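# Gently close the silver case's lid

## Task

Close the silver case's lid by lowering it onto its rim, so that it never drops from more than a few millimetres above the rim and is never slammed. The case must stay in its place and its contents must stay undisturbed. At the end, neither hand may touch anything on the table.

## Robot and tools

Robot: two arms, left_arm and right_arm. Each ends in a four-digit hand with index, middle and ring fingers plus a thumb. right_arm has a right hand and left_arm has a mirrored left hand. Calibrated bases in the scene frame: left_arm at (+0.021, +0.305, 0) m, quat_wxyz (+1.000, 0, 0, +0.009); right_arm at (+0.044, -0.307, 0) m, quat_wxyz (+1.000, 0, 0, -0.001). A camera stand sits behind the arms.

Scene frame: the origin is at table-top height, halfway between the nominal bases. +x points out over the table, +y toward the left_arm side, +z up. Image left and right do not match the arm names.

Hand point axes (right hand): +z runs along straight fingers toward the tips, +y points out of the palm face (the face lies at y = -0.062 m), and +x runs across the palm away from the thumb. On the left hand, +x points toward the thumb. Straight fingertips reach about 0.139 m beyond the knuckles, which sit at z = -0.017. A rigid mast at the wrist (x +0.05 to +0.10, z -0.16 to -0.11, out to y +0.06; x sign flipped on the left hand) can strike things. Fingertips carry rubber caps.

execute_actions(actions, cameras): actions is a list of actions run one after another. Each action lasts 0.5 s and is a table of at most 15 rows, one row per 1/30 s step; if fewer rows are given, the last row repeats. Every row has 48 numbers in [-1, 1], covering both arms even when only one moves, in this order:
1-6: left_arm dx, dy, dz, rx, ry, rz.
7-22: the left hand's 16 hinge goals.
23-24: left current_limit, speed.
25-30: right_arm dx, dy, dz, rx, ry, rz.
31-46: the right hand's 16 hinge goals.
47-48: right current_limit, speed.

The pose numbers are offsets, not poses. They are measured along scene-frame axes from the arm's Hand target as it stood when the action began. Every row of that action counts from that same start, not from the row before. Sending the same offset in another action moves the hand again. Scale: 1.0 means 0.6 m of translation or 180 degrees of rotation. rx, ry, rz together form one rotation vector, applied about the Hand target's position. A translation longer than 1.0 is shortened along its direction.

The hinge numbers are absolute goal angles, scaled between each hinge's two stops. They are not offsets, so 0 is itself a goal. Per hand the order is: index_mcp, index_abd, index_pip, index_dip, middle_mcp, middle_abd, middle_pip, middle_dip, ring_mcp, ring_abd, ring_pip, ring_dip, thumb_cmc, thumb_axl, thumb_mcp, thumb_ipl. Each bracket gives degrees at +1 and -1, then the value that means straight:
mcp (-18, +128; +0.75), bends toward the palm as the value falls.
abd (-60, +60; 0.00), swings the finger away from the thumb as the value falls.
pip (-29, +108; +0.58).
dip (-21, +117; +0.70).
thumb_cmc (-20, +120; +0.71), swings the thumb in front of the palm toward -1.
thumb_axl (-27, +140; +0.68), rolls the thumb about its own line.
thumb_mcp (-69, +109; +0.23) and thumb_ipl (-77, +108; +0.17), both bend the thumb.

current_limit maps -1 to 0 mA and +1 to 550 mA, with a floor of 11 mA; it also caps hinge speed. speed sets the goal rate at (speed+1)/2 × 8.5 rad/s. Both start at +0.4 and -0.6, and the last values sent stay in force. To hold a hand unchanged, send back its hand_goal, hand_current_limit and hand_speed.

cameras: a list of names (cam_high, cam_low, cam_left_wrist, cam_right_wrist), or ["all"], or []. With an empty actions list, all cameras are returned by default; otherwise none are. An unknown name makes the whole call invalid.

zoom_image(camera, region): gives a closer view of part of that camera's newest image. region is [x0, y0, x1, y1] in pixels from the top-left corner, at most 504 by 504. Image sizes: cam_high and cam_low are 896x504; the wrist cameras are 672x504, fisheye.

finished_scene(scene=1, optional): ends the scene for good. Call it only once the lid is shut and both hands are clear.

Results: end_effector_position (m) and end_effector_quat_wxyz in the scene frame; Hand target, the clipped commanded pose from which the next offsets count; joint positions, velocities and torques (torques have offsets and noise and include gravity); a sample of positions at some steps. Per hand, in hinge order: hand_goal, hand_measured, hand_current_ma, and hand_state. hand_state reads moving, goal, blocked (resting away from its goal while pressing) or overload (shut down). A finger presses only while its goal lies past the object's surface.

Motion notes:
- Each step, orientation is clipped to within 40 degrees of the measured orientation.
- The hand often stops short of its target or sags lower, by up to a few cm. This is not evidence of contact.
- An all-zero action asks for the target again. If the hand still rests short, send the remaining distance as an offset.
- Very small moves may not start.
- To stop pushing against something, command the target back past the hand's current position.
- Reported positions can be off by a few cm, more at long reach.

Avoid:
- Letting the lid drop or slamming it; lower it until it rests on the rim.
- Knocking the case or its contents.
- Anything falling off the table.
- Hard hits on fixed or heavy things.
- Contact between the two arms, including one hand closing on the other.
- Long stretched or straining poses, which heat motors; a MOTOR HOT line warns, and at 100 °C the arm drops.
- Currents of 495 mA or more for 5 s, which shut a motor down for 10 s.

Loose objects may get brief outside nudges. While you think, the robot keeps holding its last command.

Each tool is called after ">>>" by a JSON object that holds its "name" and its "arguments".

## Session

>>> {"name": "execute_actions", "arguments": {"actions": []}}

Scene clock: 0.00 s.
left_arm: end_effector_position=(+0.3091, +0.6076, +0.2896) hand_goal=(+0.754, +0.000, +0.576, +0.696, +0.754, +0.000, +0.576, +0.696, +0.754, +0.000, +0.576, +0.696, +0.714, +0.678, +0.226, +0.168) hand_measured=(+0.754, +0.000, +0.576, +0.696, +0.754, +0.000, +0.576, +0.696, +0.754, +0.000, +0.576, +0.696, +0.714, +0.678, +0.226, +0.168) hand_current_ma=(+0, +0, +0, +0, +0, +0, +0, +0, +0, +0, +0, +0, +0, +0, +0, +0) hand_state=(goal, goal, goal, goal, goal, goal, goal, goal, goal, goal, goal, goal, goal, goal, goal, goal) hand_current_limit=0.40 hand_speed=-0.60 end_effector_quat_wxyz=(+0.411, +0.481, +0.742, +0.224) | right_arm: end_effector_position=(+0.5611, -0.4442, +0.2725) hand_goal=(+0.754, +0.000, +0.576, +0.696, +0.754, +0.000, +0.576, +0.696, +0.754, +0.000, +0.576, +0.696, +0.714, +0.678, +0.226, +0.168) hand_measured=(+0.754, +0.000, +0.576, +0.696, +0.754, +0.000, +0.576, +0.696, +0.754, +0.000, +0.576, +0.696, +0.714, +0.678, +0.226, +0.168) hand_current_ma=(+0, +0, +0, +0, +0, +0, +0, +0, +0, +0, +0, +0, +0, +0, +0, +0) hand_state=(goal, goal, goal, goal, goal, goal, goal, goal, goal, goal, goal, goal, goal, goal, goal, goal) hand_current_limit=0.40 hand_speed=-0.60 end_effector_quat_wxyz=(+0.608, +0.752, +0.177, +0.184)
Joint positions: left_arm=[1.168 0.996 0.776 -0.93 0.907 0.557] | right_arm=[0.089 1.586 0.863 0.289 1.093 0.453]
Joint velocities: within noise
Joint torques (N m): no reading
Heat: left arm: hottest elbow 26 °C; right arm: hottest shoulder 27 °C.
Hand target: left_arm +0.3110, +0.6124, +0.3038; +0.408, +0.485, +0.736, +0.237 | right_arm +0.5664, -0.4438, +0.2768; +0.608, +0.751, +0.173, +0.190

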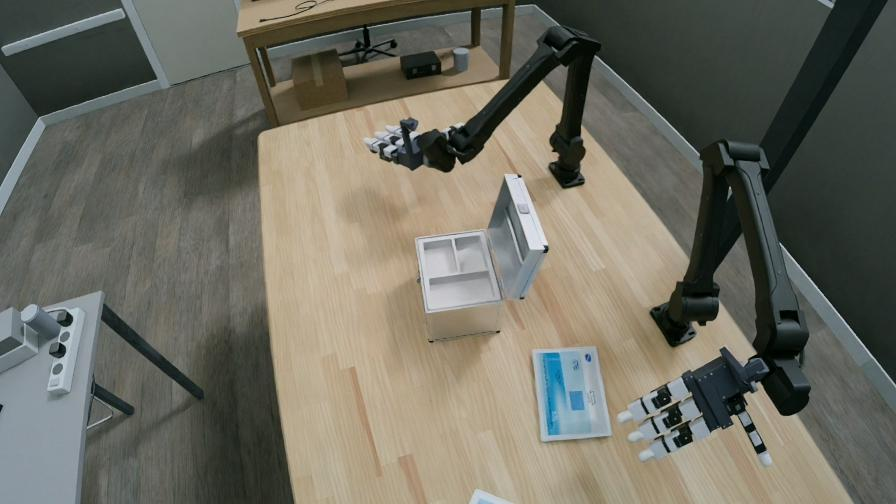

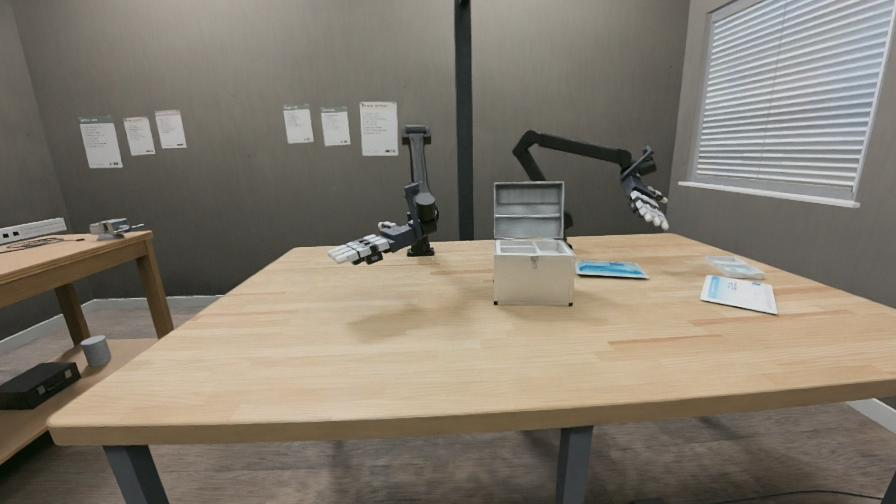

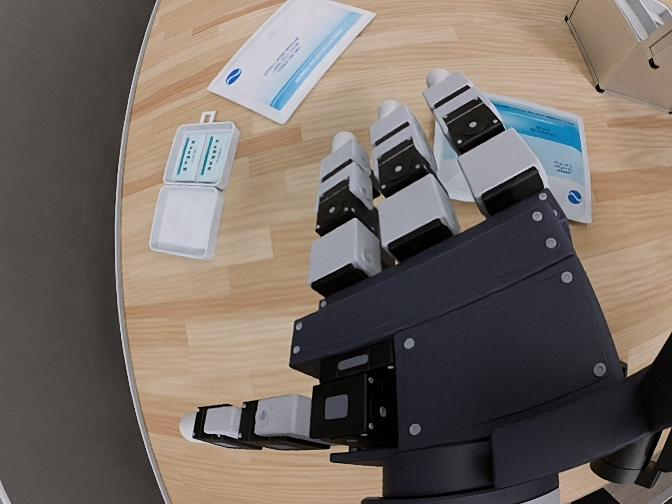

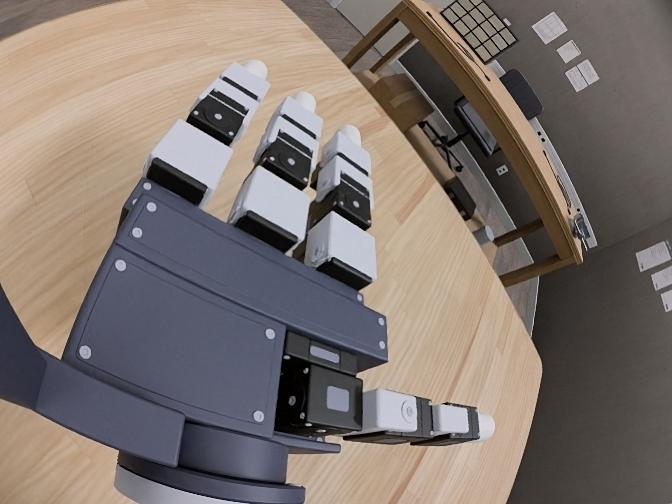

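>>> {"name": "zoom_image", "arguments": {"camera": "cam_high", "region": [380, 150, 620, 350]}}

>>> {"name": "zoom_image", "arguments": {"camera": "cam_low", "region": [380, 100, 700, 320]}}

>>> {"name": "zoom_image", "arguments": {"camera": "cam_high", "region": [520, 100, 860, 460]}}

Scaled by 2.100 from the camera's 896x504 image, which has a finer 1280x720 frame.

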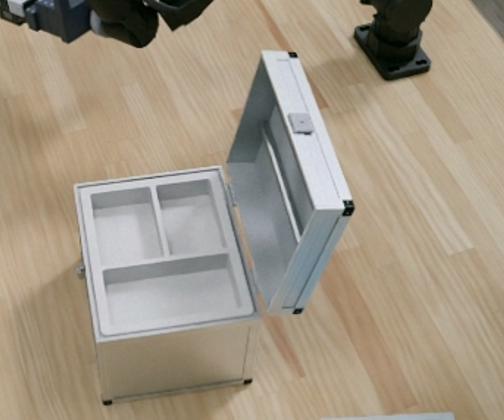

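Scaled by 1.575 from the camera's 896x504 image, which has a finer 1280x720 frame.

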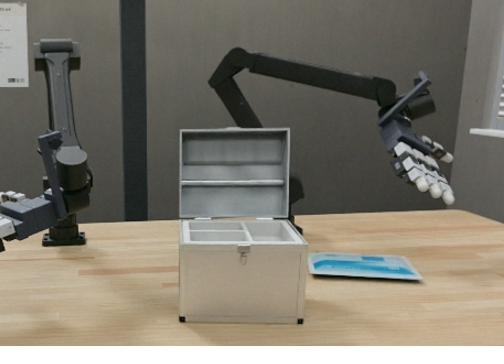

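Scaled by 1.400 from the camera's 896x504 image, which has a finer 1280x720 frame.

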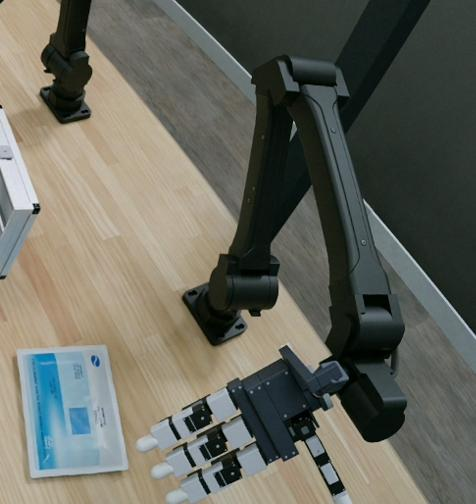

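>>> {"name": "zoom_image", "arguments": {"camera": "cam_high", "region": [350, 90, 510, 190]}}

>>> {"name": "zoom_image", "arguments": {"camera": "cam_high", "region": [400, 160, 560, 260]}}

>>> {"name": "zoom_image", "arguments": {"camera": "cam_high", "region": [400, 250, 560, 350]}}

>>> {"name": "zoom_image", "arguments": {"camera": "cam_low", "region": [480, 170, 600, 320]}}

Scaled by 3.150 from the camera's 896x504 image, which has a finer 1280x720 frame.

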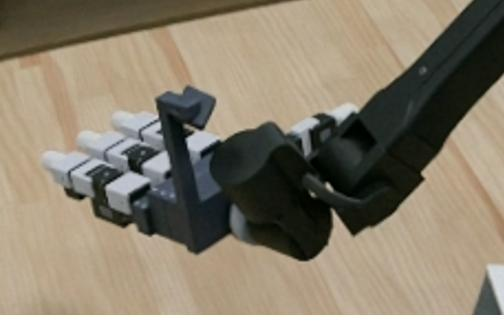

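Scaled by 3.150 from the camera's 896x504 image, which has a finer 1280x720 frame.

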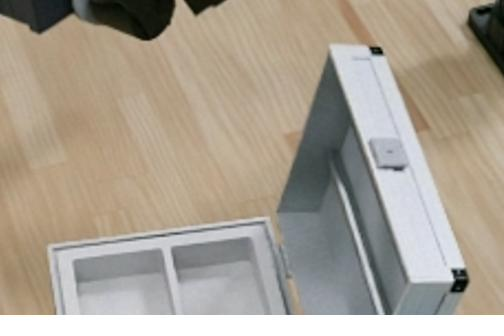

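Scaled by 3.150 from the camera's 896x504 image, which has a finer 1280x720 frame.

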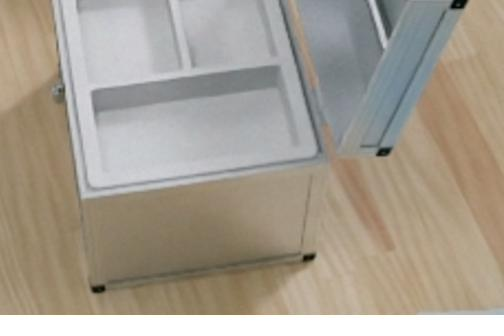

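Scaled by 3.360 from the camera's 896x504 image, which has a finer 1280x720 frame.

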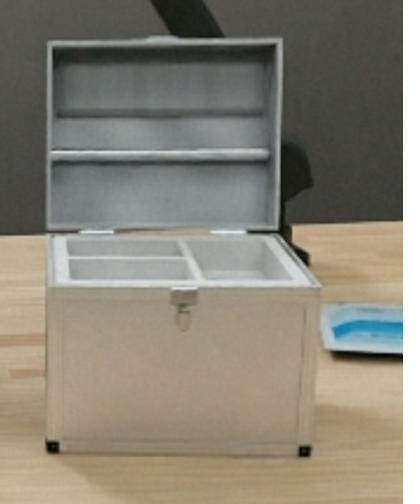

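>>> {"name": "zoom_image", "arguments": {"camera": "cam_high", "region": [400, 290, 520, 350]}}

>>> {"name": "zoom_image", "arguments": {"camera": "cam_high", "region": [405, 215, 525, 275]}}

>>> {"name": "zoom_image", "arguments": {"camera": "cam_high", "region": [660, 0, 896, 260]}}

Scaled by 4.200 from the camera's 896x504 image, which has a finer 1280x720 frame.

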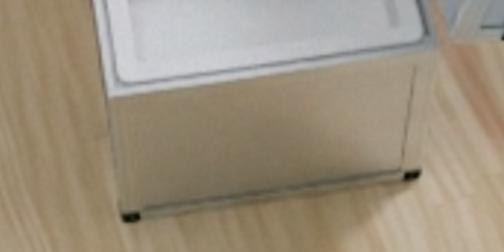

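Scaled by 4.200 from the camera's 896x504 image, which has a finer 1280x720 frame.

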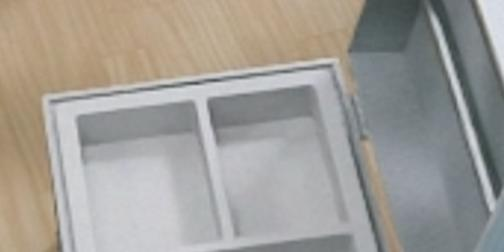

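Scaled by 1.938 from the camera's 896x504 image, which has a finer 1280x720 frame.

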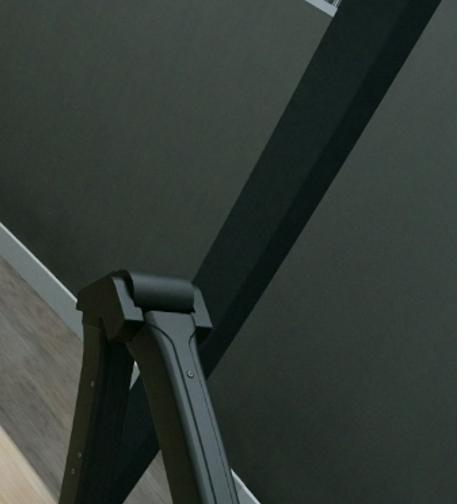

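>>> {"name": "execute_actions", "arguments": {"actions": [[[0.0512,-0.1104,0.0559,0.0143,-0.0502,-0.0896,0.754,0,0.576,0.696,-0.068,0,-0.737,-0.174,-0.068,0,-0.737,-0.174,0.714,0.678,0.226,0.168,0.7,-0.6,-0.12,0.055,0.14,0.0503,0.0749,0.0481,0.754,0,0.576,0.696,0.754,0,0.576,0.696,0.754,0,0.576,0.696,0.714,0.678,0.226,0.168,0.4,-0.6]]]}}

Scene clock: 30.00 s.
left_arm: end_effector_position=(+0.3362, +0.5428, +0.3209) hand_goal=(+0.754, +0.000, +0.576, +0.696, -0.068, +0.000, -0.736, -0.174, -0.068, +0.000, -0.736, -0.174, +0.714, +0.678, +0.226, +0.168) hand_measured=(+0.760, +0.000, +0.576, +0.696, -0.056, +0.000, -0.734, -0.172, -0.056, +0.000, -0.734, -0.172, +0.718, +0.678, +0.226, +0.168) hand_current_ma=(+3, +0, +0, +0, +10, +0, +0, +1, +10, +0, +0, +1, +2, +0, +0, +0) hand_state=(goal, goal, goal, goal, goal, goal, goal, goal, goal, goal, goal, goal, goal, goal, goal, goal) hand_current_limit=0.70 hand_speed=-0.60 end_effector_quat_wxyz=(+0.486, +0.561, +0.633, +0.221) | right_arm: end_effector_position=(+0.4806, -0.4170, +0.3344) hand_goal=(+0.754, +0.000, +0.576, +0.696, +0.754, +0.000, +0.576, +0.696, +0.754, +0.000, +0.576, +0.696, +0.714, +0.678, +0.226, +0.168) hand_measured=(+0.762, +0.000, +0.576, +0.696, +0.764, +0.000, +0.576, +0.696, +0.764, +0.000, +0.576, +0.696, +0.722, +0.678, +0.226, +0.168) hand_current_ma=(+1, +0, +0, +0, +2, +0, +0, +0, +2, +0, +0, +0, +1, +0, +0, +0) hand_state=(goal, goal, goal, goal, goal, goal, goal, goal, goal, goal, goal, goal, goal, goal, goal, goal) hand_current_limit=0.40 hand_speed=-0.60 end_effector_quat_wxyz=(+0.517, +0.790, +0.298, +0.139)
Joint positions: left_arm=[1.088 0.988 0.776 -1.023 1.097 0.778] | right_arm=[0.169 1.141 0.825 -0.505 0.947 0.618]
Joint torques (N m): left_arm=[-1.96 -3.96 12.1 0.55 1.19 0.28] | right_arm=[2.26 -8.12 14.54 0.36 0.8 -0.09]
Heat: left arm: hottest elbow 29 °C; right arm: hottest elbow 29 °C.
Hand target: left_arm +0.3417, +0.5461, +0.3375; +0.483, +0.572, +0.621, +0.231 | right_arm +0.4944, -0.4109, +0.3607; +0.507, +0.798, +0.284, +0.159
Off the commanded pose: left_arm 0.018 m, 2 deg | right_arm 0.030 m, 3 deg.
Step readings (end_effector_position of left_arm | right_arm):
0: (+0.3091, +0.6076, +0.2896) | (+0.5611, -0.4442, +0.2725)
1: (+0.3097, +0.6067, +0.2907) | (+0.5613, -0.4442, +0.2727)
2: (+0.3116, +0.6029, +0.2952) | (+0.5626, -0.4430, +0.2725)
4: (+0.3187, +0.5884, +0.3077) | (+0.5539, -0.4388, +0.2782)
8: (+0.3321, +0.5606, +0.3197) | (+0.5144, -0.4280, +0.3280)
15: (+0.3366, +0.5460, +0.3205) | (+0.4775, -0.4181, +0.3644)

>>> {"name": "execute_actions", "arguments": {"actions": [[[0.0512,-0.1104,0.0559,0.0143,-0.0502,-0.0896,0.754,0,0.576,0.696,-0.068,0,-0.737,-0.174,-0.068,0,-0.737,-0.174,0.714,0.678,0.226,0.168,0.7,-0.6,-0.12,0.055,0.14,0.0503,0.0749,0.0481,0.754,0,0.576,0.696,0.754,0,0.576,0.696,0.754,0,0.576,0.696,0.714,0.678,0.226,0.168,0.4,-0.6]],[[0.0512,-0.1104,0.0559,0.0143,-0.0502,-0.0896,0.754,0,0.576,0.696,-0.068,0,-0.737,-0.174,-0.068,0,-0.737,-0.174,0.714,0.678,0.226,0.168,0.7,-0.6,-0.068,0.199,0.031,0.0503,0.0749,0.0481,0.754,0,0.576,0.696,0.754,0,0.576,0.696,0.754,0,0.576,0.696,0.714,0.678,0.226,0.168,0.4,-0.6]]], "cameras": ["cam_high", "cam_low"]}}

Scene clock: 32.37 s.
left_arm: end_effector_position=(+0.3961, +0.4111, +0.3829) hand_goal=(+0.754, +0.000, +0.576, +0.696, -0.068, +0.000, -0.736, -0.174, -0.068, +0.000, -0.736, -0.174, +0.714, +0.678, +0.226, +0.168) hand_measured=(+0.764, +0.002, +0.576, +0.696, -0.060, +0.000, -0.734, -0.172, -0.060, +0.000, -0.734, -0.172, +0.720, +0.678, +0.226, +0.168) hand_current_ma=(+7, +0, +0, +0, +5, +0, +0, +1, +5, +0, +0, +1, +3, +0, +0, +0) hand_state=(goal, goal, goal, goal, goal, goal, goal, goal, goal, goal, goal, goal, goal, goal, goal, goal) hand_current_limit=0.70 hand_speed=-0.60 end_effector_quat_wxyz=(+0.599, +0.685, +0.368, +0.191) | right_arm: end_effector_position=(+0.3793, -0.2648, +0.4423) hand_goal=(+0.754, +0.000, +0.576, +0.696, +0.754, +0.000, +0.576, +0.696, +0.754, +0.000, +0.576, +0.696, +0.714, +0.678, +0.226, +0.168) hand_measured=(+0.760, +0.000, +0.576, +0.696, +0.760, +0.000, +0.576, +0.696, +0.760, +0.000, +0.576, +0.696, +0.722, +0.678, +0.224, +0.168) hand_current_ma=(+1, +0, +0, +0, +1, +0, +0, +0, +1, +0, +0, +0, +1, +0, +0, +0) hand_state=(goal, goal, goal, goal, goal, goal, goal, goal, goal, goal, goal, goal, goal, goal, goal, goal) hand_current_limit=0.40 hand_speed=-0.60 end_effector_quat_wxyz=(+0.280, +0.815, +0.496, +0.113)
Joint positions: left_arm=[0.755 1.118 0.892 -1.215 1.357 1.253] | right_arm=[0.647 1.005 1.324 -1.694 0.585 1.063]
Joint torques (N m): left_arm=[-1.9 -5.6 13.05 0.21 1.19 0.26] | right_arm=[2.26 -4.6 13.64 -0.32 0.72 -0.06]
Heat: left arm: hottest elbow 29 °C; right arm: hottest elbow 30 °C.
Hand target: left_arm +0.4032, +0.4136, +0.4044; +0.593, +0.699, +0.345, +0.201 | right_arm +0.3816, -0.2585, +0.4634; +0.268, +0.831, +0.480, +0.085
Off the commanded pose: left_arm 0.023 m, 3 deg | right_arm 0.022 m, 4 deg.
joint sent to its limit (right arm) — joint 4 (wrist pitch), lower limit. The joint targets are off in orientation, not in position.
Step readings (end_effector_position of left_arm | right_arm):
0: (+0.3362, +0.5428, +0.3209) | (+0.4806, -0.4170, +0.3344)
1: (+0.3366, +0.5418, +0.3218) | (+0.4807, -0.4165, +0.3341)
2: (+0.3379, +0.5376, +0.3259) | (+0.4807, -0.4135, +0.3318)
4: (+0.3438, +0.5212, +0.3368) | (+0.4700, -0.4075, +0.3318)
8: (+0.3576, +0.4868, +0.3444) | (+0.4281, -0.3972, +0.3737)
15: (+0.3651, +0.4769, +0.3439) | (+0.4080, -0.3870, +0.4487)
16: (+0.3655, +0.4762, +0.3453) | (+0.4096, -0.3846, +0.4477)
17: (+0.3662, +0.4727, +0.3494) | (+0.4102, -0.3775, +0.4425)
19: (+0.3713, +0.4571, +0.3611) | (+0.4076, -0.3492, +0.4288)
23: (+0.3858, +0.4209, +0.3750) | (+0.3912, -0.2862, +0.4239)
30: (+0.3963, +0.4123, +0.3815) | (+0.3818, -0.2634, +0.4470)
Images, in order (width x height): cam_high 896x504, cam_low 896x504.

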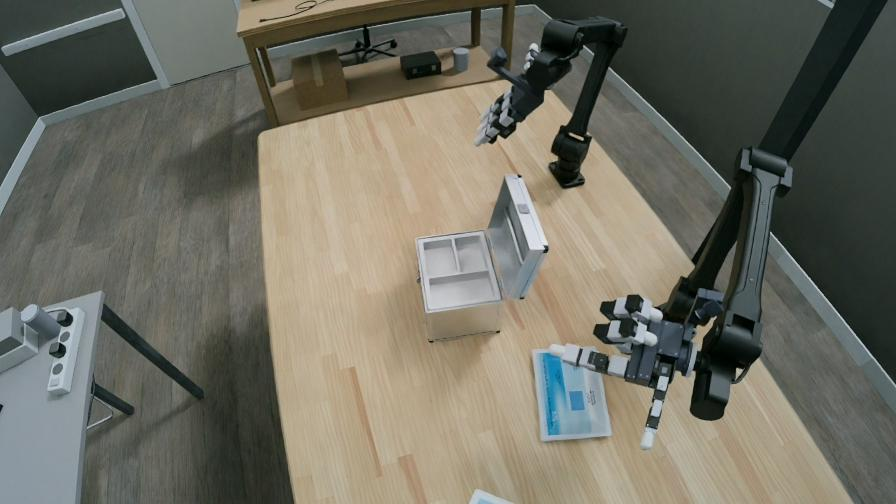

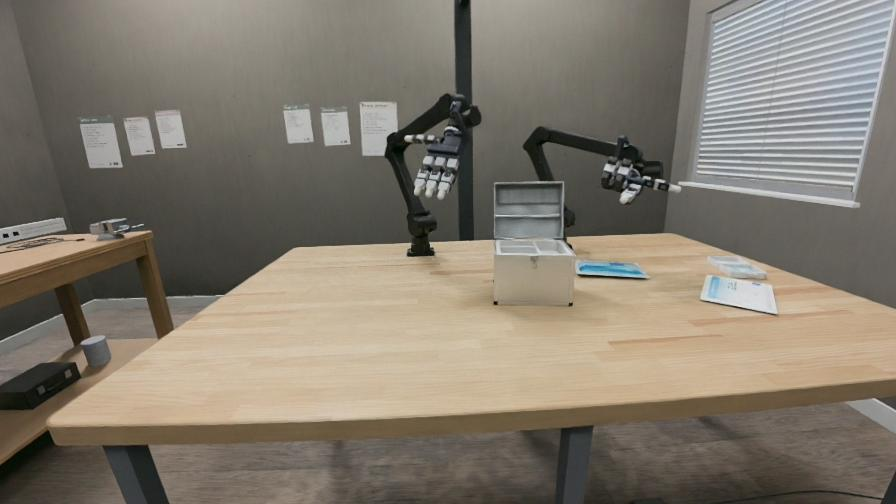

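>>> {"name": "zoom_image", "arguments": {"camera": "cam_high", "region": [460, 30, 600, 160]}}

>>> {"name": "zoom_image", "arguments": {"camera": "cam_high", "region": [530, 270, 760, 460]}}

>>> {"name": "zoom_image", "arguments": {"camera": "cam_low", "region": [380, 80, 700, 320]}}

Scaled by 3.600 from the camera's 896x504 image, which has a finer 1280x720 frame.

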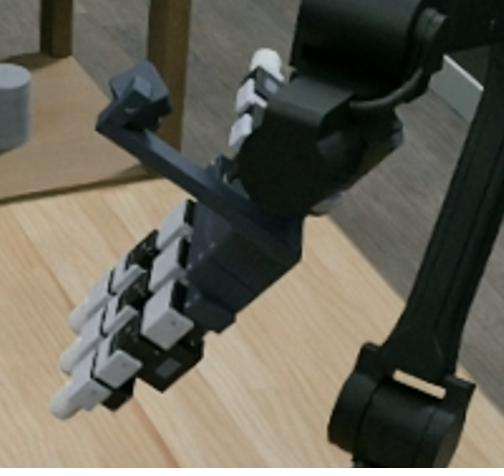

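Scaled by 2.191 from the camera's 896x504 image, which has a finer 1280x720 frame.

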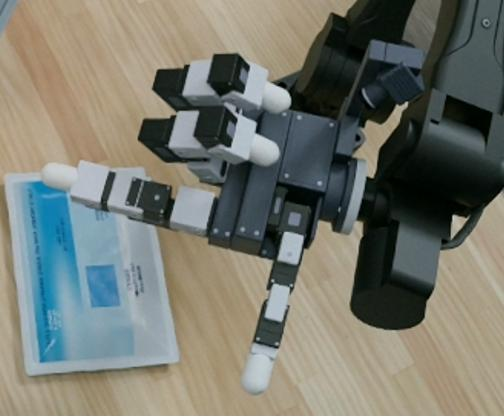

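Scaled by 1.575 from the camera's 896x504 image, which has a finer 1280x720 frame.

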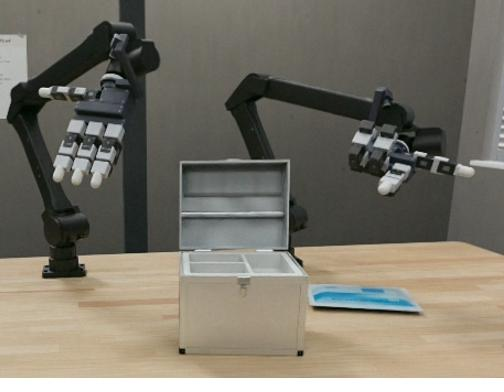

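>>> {"name": "execute_actions", "arguments": {"actions": [[[0.087,-0.09,0.01,0.0143,-0.0502,-0.0896,0.754,0,0.576,0.696,-0.616,0,-0.737,-0.174,-0.616,0,-0.737,-0.174,0.714,0.678,0.226,0.168,0.7,-0.6,-0.068,0.215,0.005,0,0,0.072,0.754,0,0.576,0.696,0.754,0,0.576,0.696,0.754,0,0.576,0.696,0.714,0.678,0.226,0.168,0.4,-0.6]],[[0.08,-0.10,0.0,0,0,-0.0833,0.754,0,0.576,0.696,-0.616,0,-0.737,-0.174,-0.616,0,-0.737,-0.174,0.714,0.678,0.226,0.168,0.7,-0.6,-0.068,0.215,0.005,0,0,0.072,0.754,0,0.576,0.696,0.754,0,0.576,0.696,0.754,0,0.576,0.696,0.714,0.678,0.226,0.168,0.4,-0.6]]], "cameras": ["cam_high", "cam_low"]}}

>>> {"name": "zoom_image", "arguments": {"camera": "cam_high", "region": [380, 100, 780, 440]}}

>>> {"name": "zoom_image", "arguments": {"camera": "cam_low", "region": [380, 80, 700, 320]}}

Scene clock: 40.87 s.
left_arm: end_effector_position=(+0.4356, +0.3481, +0.3643) hand_goal=(+0.754, +0.000, +0.576, +0.696, -0.616, +0.000, -0.736, -0.174, -0.616, +0.000, -0.736, -0.174, +0.714, +0.678, +0.226, +0.168) hand_measured=(+0.764, +0.002, +0.576, +0.696, -0.440, +0.000, -0.686, -0.172, -0.436, +0.000, -0.688, -0.172, +0.720, +0.678, +0.226, +0.168) hand_current_ma=(+7, +0, +0, +0, +467, +0, +81, +1, +468, +0, +73, +1, +3, +0, +0, +0) hand_state=(goal, goal, goal, goal, blocked, goal, blocked, goal, blocked, goal, blocked, goal, goal, goal, goal, goal) hand_current_limit=0.70 hand_speed=-0.60 end_effector_quat_wxyz=(+0.622, +0.717, +0.297, +0.100) | right_arm: end_effector_position=(+0.2969, -0.0020, +0.4461) hand_goal=(+0.754, +0.000, +0.576, +0.696, +0.754, +0.000, +0.576, +0.696, +0.754, +0.000, +0.576, +0.696, +0.714, +0.678, +0.226, +0.168) hand_measured=(+0.758, +0.000, +0.576, +0.696, +0.758, +0.000, +0.576, +0.696, +0.758, +0.000, +0.576, +0.696, +0.722, +0.678, +0.224, +0.168) hand_current_ma=(+0, +0, +0, +0, +0, +0, +0, +0, +0, +0, +0, +0, +1, +0, +0, +0) hand_state=(goal, goal, goal, goal, goal, goal, goal, goal, goal, goal, goal, goal, goal, goal, goal, goal) hand_current_limit=0.40 hand_speed=-0.60 end_effector_quat_wxyz=(+0.233, +0.667, +0.678, +0.205)
Joint positions: left_arm=[0.551 1.272 0.967 -1.349 1.363 1.423] | right_arm=[1.332 1.238 1.498 -1.697 0.618 1.271]
Joint torques (N m): left_arm=[-1.55 -7.71 12.16 -0.02 1.15 0.3] | right_arm=[0.79 -9.35 13.55 -0.31 0.84 -0.07]
Heat: left arm: hottest elbow 32 °C; right arm: hottest elbow 31 °C.
Hand target: left_arm +0.4441, +0.3512, +0.3829; +0.619, +0.728, +0.275, +0.111 | right_arm +0.3000, -0.0004, +0.4693; +0.242, +0.702, +0.654, +0.143
Off the commanded pose: left_arm 0.021 m, 3 deg | right_arm 0.024 m, 9 deg.
led back after a hold (left arm): the arm was led back toward your command in small steps, so it may still be short of it.
joint sent to its limit (right arm) — joint 4 (wrist pitch), lower limit. The joint targets are off in orientation, not in position.
Step readings (end_effector_position of left_arm | right_arm):
0: (+0.3960, +0.4111, +0.3829) | (+0.3792, -0.2648, +0.4422)
1: (+0.3960, +0.4111, +0.3829) | (+0.3790, -0.2637, +0.4422) HELD (not all sent) left_arm
2: (+0.3961, +0.4111, +0.3828) | (+0.3781, -0.2597, +0.4433) HELD (not all sent) left_arm
4: (+0.3961, +0.4111, +0.3828) | (+0.3715, -0.2310, +0.4442) HELD (not all sent) left_arm
8: (+0.3961, +0.4111, +0.3828) | (+0.3480, -0.1641, +0.4424) HELD (not all sent) left_arm
15: (+0.3960, +0.4111, +0.3829) | (+0.3413, -0.1364, +0.4428) HELD (not all sent) left_arm
16: (+0.3960, +0.4111, +0.3829) | (+0.3411, -0.1353, +0.4427)
17: (+0.3961, +0.4108, +0.3829) | (+0.3398, -0.1310, +0.4439)
19: (+0.3975, +0.4067, +0.3819) | (+0.3301, -0.1045, +0.4477)
23: (+0.4100, +0.3788, +0.3703) | (+0.3009, -0.0365, +0.4498)
30: (+0.4347, +0.3480, +0.3548) | (+0.2967, -0.0029, +0.4391)
HELD (not all sent) left_arm: steps 1 to 15.
pose unreachable (left arm): on one or more control steps of this call, first in action 0 (counted from 0), this arm could not follow its commanded pose, so it was not sent that pose on those steps. It may still have moved: this result reports where it is.
cause: moving toward the commanded pose would bring two parts of the arm too close to each other (joints 4 (wrist pitch) to 6 (wrist roll) lie between them).
Images, in order (width x height): cam_high 896x504, cam_low 896x504.

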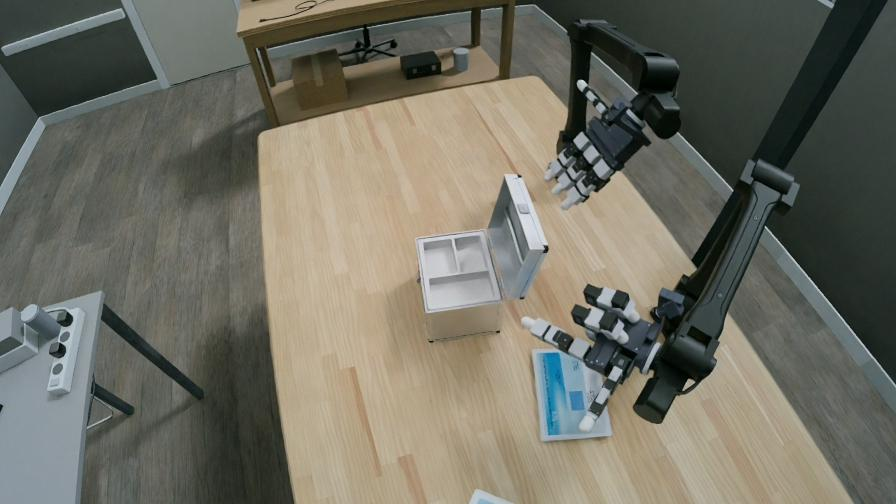

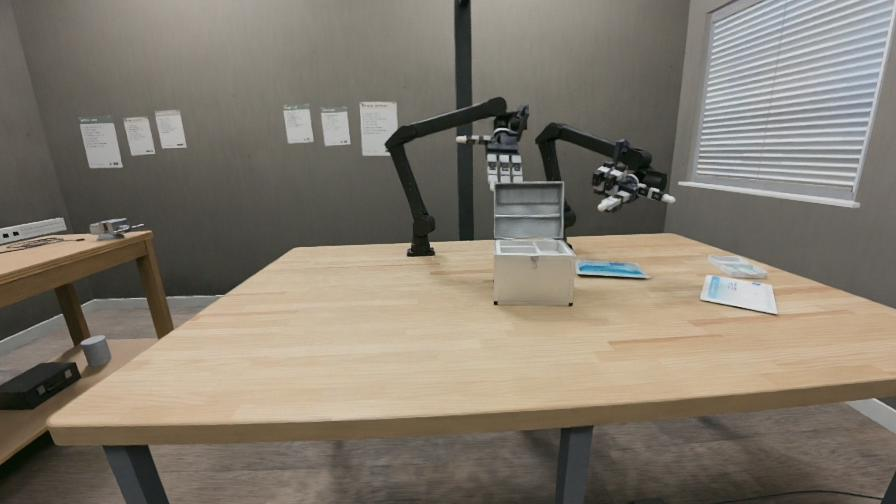

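Scaled by 1.260 from the camera's 896x504 image, which has a finer 1280x720 frame.

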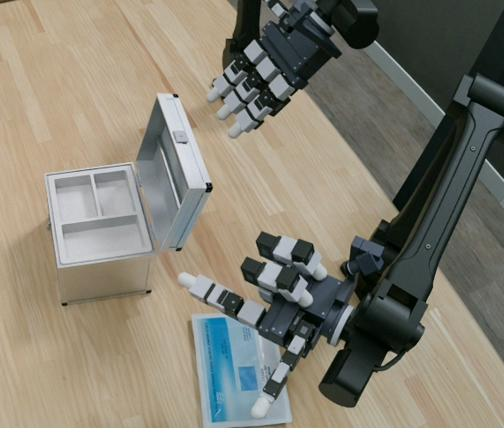

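Scaled by 1.575 from the camera's 896x504 image, which has a finer 1280x720 frame.

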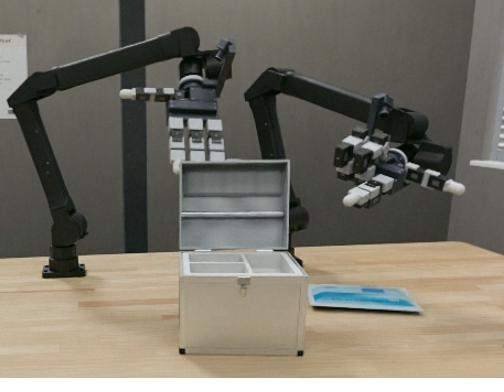

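>>> {"name": "execute_actions", "arguments": {"actions": [[[0.093,-0.127,0.045,0,0,0,0.754,0,0.576,0.696,-0.4,0,-0.68,-0.174,-0.4,0,-0.68,-0.174,0.714,0.678,0.226,0.168,0.7,-0.6,0.1,0,0,0,0,0,0.754,0,0.576,0.696,0.754,0,0.576,0.696,0.754,0,0.576,0.696,0.714,0.678,0.226,0.168,0.4,-0.6]]], "cameras": ["cam_high", "cam_low", "cam_left_wrist", "cam_right_wrist"]}}

>>> {"name": "zoom_image", "arguments": {"camera": "cam_high", "region": [400, 140, 660, 360]}}

>>> {"name": "zoom_image", "arguments": {"camera": "cam_low", "region": [440, 120, 700, 320]}}

Scene clock: 47.27 s.
left_arm: end_effector_position=(+0.4969, +0.2781, +0.3962) hand_goal=(+0.754, +0.000, +0.576, +0.696, -0.400, +0.000, -0.680, -0.174, -0.400, +0.000, -0.680, -0.174, +0.714, +0.678, +0.226, +0.168) hand_measured=(+0.764, +0.002, +0.576, +0.696, -0.400, +0.000, -0.680, -0.172, -0.400, +0.000, -0.680, -0.172, +0.722, +0.678, +0.226, +0.168) hand_current_ma=(+7, +0, +0, +0, +0, +0, +0, +1, +0, +0, +0, +1, +4, +0, +0, +0) hand_state=(goal, goal, goal, goal, goal, goal, goal, goal, goal, goal, goal, goal, goal, goal, goal, goal) hand_current_limit=0.70 hand_speed=-0.60 end_effector_quat_wxyz=(+0.612, +0.744, +0.258, +0.069) | right_arm: end_effector_position=(+0.3562, -0.0088, +0.4504) hand_goal=(+0.754, +0.000, +0.576, +0.696, +0.754, +0.000, +0.576, +0.696, +0.754, +0.000, +0.576, +0.696, +0.714, +0.678, +0.226, +0.168) hand_measured=(+0.758, +0.000, +0.576, +0.696, +0.760, +0.000, +0.576, +0.696, +0.758, +0.000, +0.576, +0.696, +0.722, +0.678, +0.224, +0.168) hand_current_ma=(+0, +0, +0, +0, +1, +0, +0, +0, +0, +0, +0, +0, +1, +0, +0, +0) hand_state=(goal, goal, goal, goal, goal, goal, goal, goal, goal, goal, goal, goal, goal, goal, goal, goal) hand_current_limit=0.40 hand_speed=-0.60 end_effector_quat_wxyz=(+0.244, +0.688, +0.662, +0.171)
Joint positions: left_arm=[0.317 1.273 1.056 -0.935 1.305 0.917] | right_arm=[1.168 1.315 1.587 -1.697 0.59 1.16]
Joint torques (N m): left_arm=[-1.79 -10.52 10.52 1.31 1.04 0.01] | right_arm=[1.26 -9.64 13.75 -0.28 0.76 -0.24]
Heat: left arm: hottest elbow 32 °C; right arm: hottest elbow 31 °C.
Hand target: left_arm +0.4998, +0.2749, +0.4098; +0.619, +0.728, +0.275, +0.111 | right_arm +0.3600, -0.0004, +0.4694; +0.242, +0.702, +0.654, +0.143
Off the commanded pose: left_arm 0.014 m, 6 deg | right_arm 0.021 m, 4 deg.
joint sent to its limit (right arm) — joint 4 (wrist pitch), lower limit. The joint targets are off in orientation, not in position.
Step readings (end_effector_position of left_arm | right_arm):
0: (+0.4356, +0.3480, +0.3643) | (+0.2969, -0.0020, +0.4461)
1: (+0.4358, +0.3473, +0.3644) | (+0.2972, -0.0021, +0.4463)
2: (+0.4373, +0.3446, +0.3646) | (+0.2994, -0.0031, +0.4459)
4: (+0.4447, +0.3284, +0.3691) | (+0.3093, -0.0054, +0.4475)
8: (+0.4602, +0.2809, +0.3873) | (+0.3425, -0.0157, +0.4540)
15: (+0.4814, +0.2699, +0.3955) | (+0.3556, -0.0109, +0.4487)

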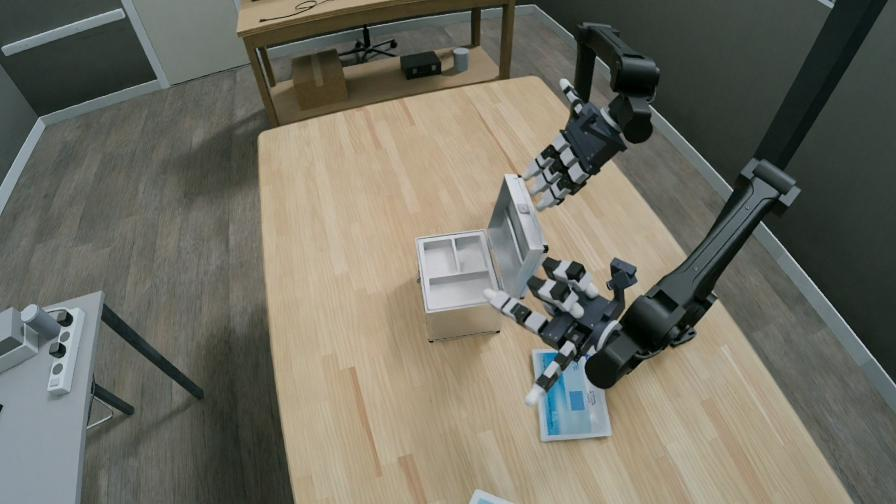

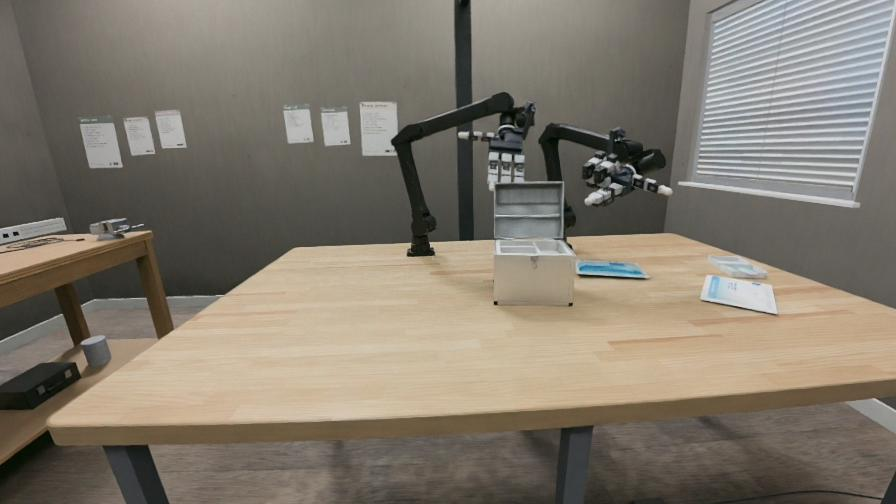

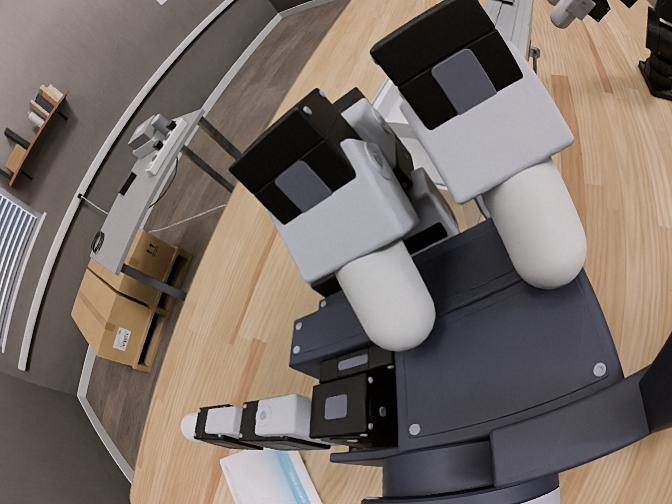

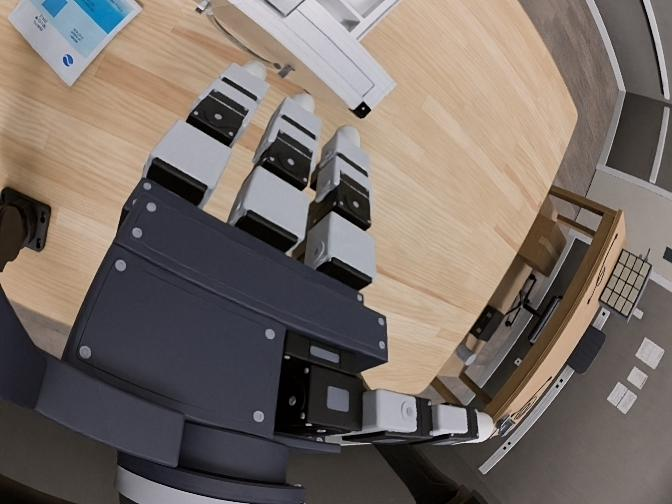

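Scaled by 1.938 from the camera's 896x504 image, which has a finer 1280x720 frame.

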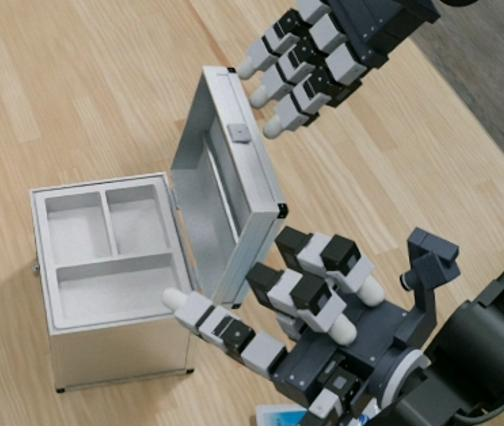

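Scaled by 1.938 from the camera's 896x504 image, which has a finer 1280x720 frame.

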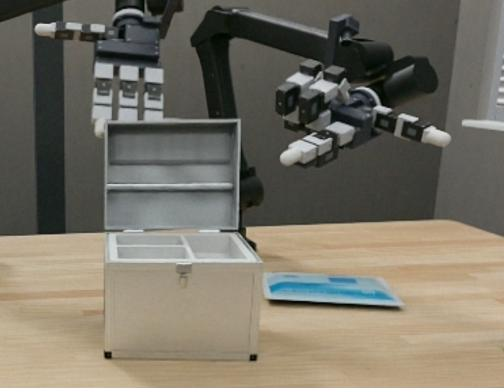

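>>> {"name": "execute_actions", "arguments": {"actions": [[[0,0,0,0,0,0,0.754,0,0.576,0.696,-0.4,0,-0.68,-0.174,-0.4,0,-0.68,-0.174,0.714,0.678,0.226,0.168,0.7,-0.6,0.05,0,-0.01,0,0,0,0.754,0,0.576,0.696,0.754,0,0.576,0.696,0.754,0,0.576,0.696,0.714,0.678,0.226,0.168,0.4,-0.6]],[[0,0,0,0,0,0,0.754,0,0.576,0.696,-0.4,0,-0.68,-0.174,-0.4,0,-0.68,-0.174,0.714,0.678,0.226,0.168,0.7,-0.6,0.04,0.01,0,0,0,0,0.754,0,0.576,0.696,0.754,0,0.576,0.696,0.754,0,0.576,0.696,0.714,0.678,0.226,0.168,0.4,-0.6]]], "cameras": ["cam_high", "cam_low"]}}

>>> {"name": "zoom_image", "arguments": {"camera": "cam_high", "region": [400, 140, 660, 360]}}

>>> {"name": "zoom_image", "arguments": {"camera": "cam_low", "region": [440, 120, 700, 320]}}

Scene clock: 50.10 s.
left_arm: end_effector_position=(+0.5023, +0.2796, +0.4068) hand_goal=(+0.754, +0.000, +0.576, +0.696, -0.400, +0.000, -0.680, -0.174, -0.400, +0.000, -0.680, -0.174, +0.714, +0.678, +0.226, +0.168) hand_measured=(+0.764, +0.002, +0.576, +0.696, -0.400, +0.000, -0.680, -0.172, -0.400, +0.000, -0.680, -0.172, +0.722, +0.678, +0.226, +0.168) hand_current_ma=(+7, +0, +0, +0, +0, +0, +0, +1, +0, +0, +0, +1, +4, +0, +0, +0) hand_state=(goal, goal, goal, goal, goal, goal, goal, goal, goal, goal, goal, goal, goal, goal, goal, goal) hand_current_limit=0.70 hand_speed=-0.60 end_effector_quat_wxyz=(+0.617, +0.728, +0.278, +0.109) | right_arm: end_effector_position=(+0.4051, -0.0028, +0.4468) hand_goal=(+0.754, +0.000, +0.576, +0.696, +0.754, +0.000, +0.576, +0.696, +0.754, +0.000, +0.576, +0.696, +0.714, +0.678, +0.226, +0.168) hand_measured=(+0.778, +0.022, +0.588, +0.700, +0.766, +0.002, +0.580, +0.698, +0.758, +0.000, +0.576, +0.696, +0.722, +0.678, +0.224, +0.168) hand_current_ma=(+9, +6, +2, +0, +3, +0, +0, +0, +0, +0, +0, +0, +1, +0, +0, +0) hand_state=(blocked, blocked, goal, goal, goal, goal, goal, goal, goal, goal, goal, goal, goal, goal, goal, goal) hand_current_limit=0.40 hand_speed=-0.60 end_effector_quat_wxyz=(+0.245, +0.697, +0.659, +0.143)
Joint positions: left_arm=[0.298 1.195 0.96 -0.543 1.26 0.563] | right_arm=[1.06 1.411 1.683 -1.697 0.559 1.073]
Joint torques (N m): left_arm=[-2.08 -9.58 8.69 1.74 0.78 0.03] | right_arm=[0.67 -10.58 14.06 -0.28 0.79 -0.28]
Heat: left arm: hottest elbow 32 °C; right arm: hottest elbow 32 °C.
Hand target: left_arm +0.4998, +0.2749, +0.4099; +0.619, +0.728, +0.275, +0.111 | right_arm +0.4140, +0.0056, +0.4633; +0.242, +0.702, +0.654, +0.143
Off the commanded pose: left_arm 0.006 m, 0 deg | right_arm 0.021 m, 1 deg.
joint sent to its limit (right arm) — joint 4 (wrist pitch), lower limit. The joint targets still meet the commanded pose.
Step readings (end_effector_position of left_arm | right_arm):
0: (+0.4969, +0.2781, +0.3962) | (+0.3562, -0.0088, +0.4504)
1: (+0.4971, +0.2782, +0.3964) | (+0.3562, -0.0087, +0.4503)
2: (+0.4982, +0.2788, +0.3970) | (+0.3570, -0.0085, +0.4500)
4: (+0.5005, +0.2791, +0.4008) | (+0.3612, -0.0077, +0.4505)
8: (+0.4992, +0.2788, +0.4085) | (+0.3759, -0.0095, +0.4494)
15: (+0.4985, +0.2774, +0.4107) | (+0.3808, -0.0078, +0.4453)
16: (+0.4989, +0.2775, +0.4098) | (+0.3811, -0.0079, +0.4452)
17: (+0.4994, +0.2776, +0.4090) | (+0.3818, -0.0076, +0.4451)
19: (+0.5003, +0.2781, +0.4075) | (+0.3859, -0.0068, +0.4466)
23: (+0.5013, +0.2788, +0.4059) | (+0.3989, -0.0066, +0.4496)
30: (+0.5017, +0.2790, +0.4073) | (+0.4049, -0.0036, +0.4474)
Images, in order (width x height): cam_high 896x504, cam_low 896x504.

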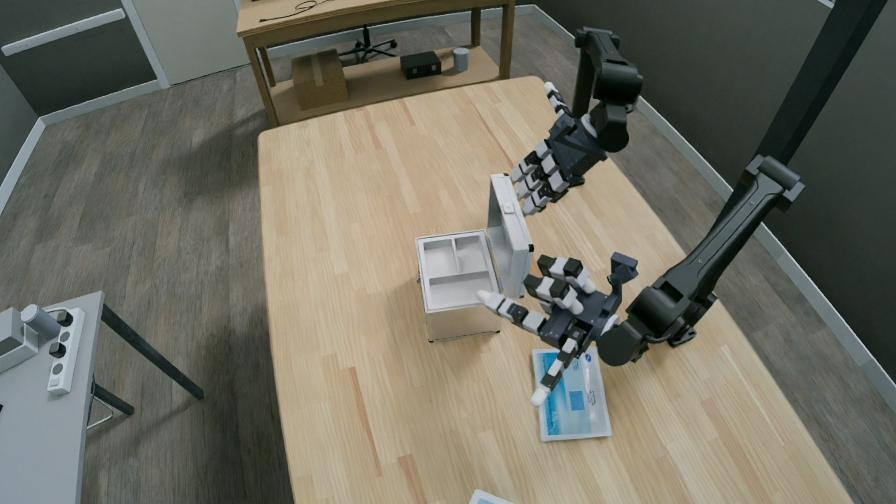

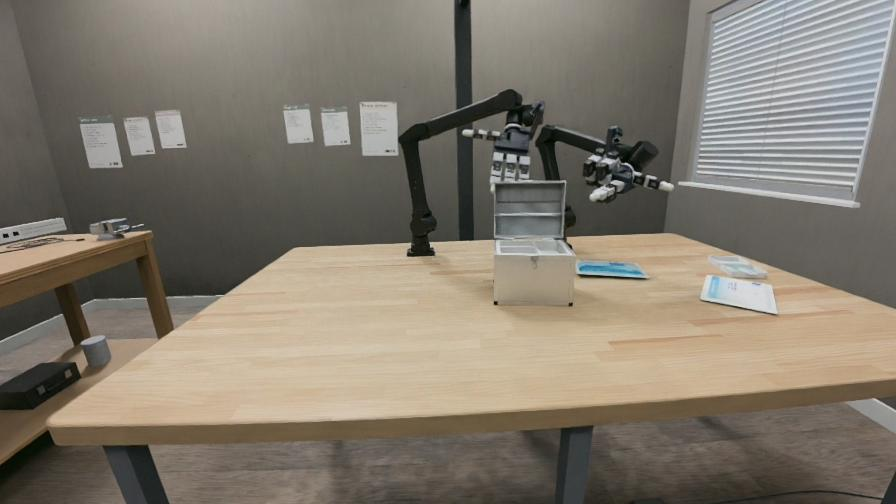

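Scaled by 1.938 from the camera's 896x504 image, which has a finer 1280x720 frame.

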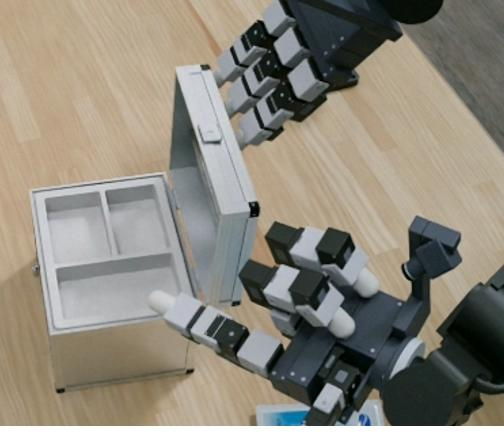

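Scaled by 1.938 from the camera's 896x504 image, which has a finer 1280x720 frame.

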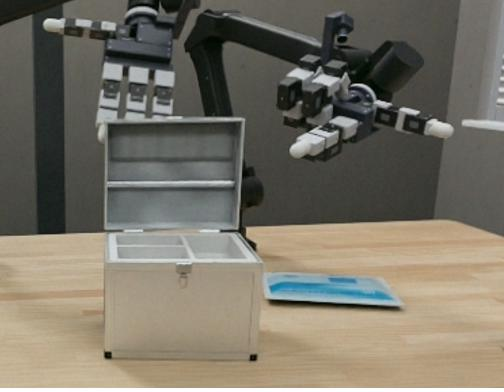

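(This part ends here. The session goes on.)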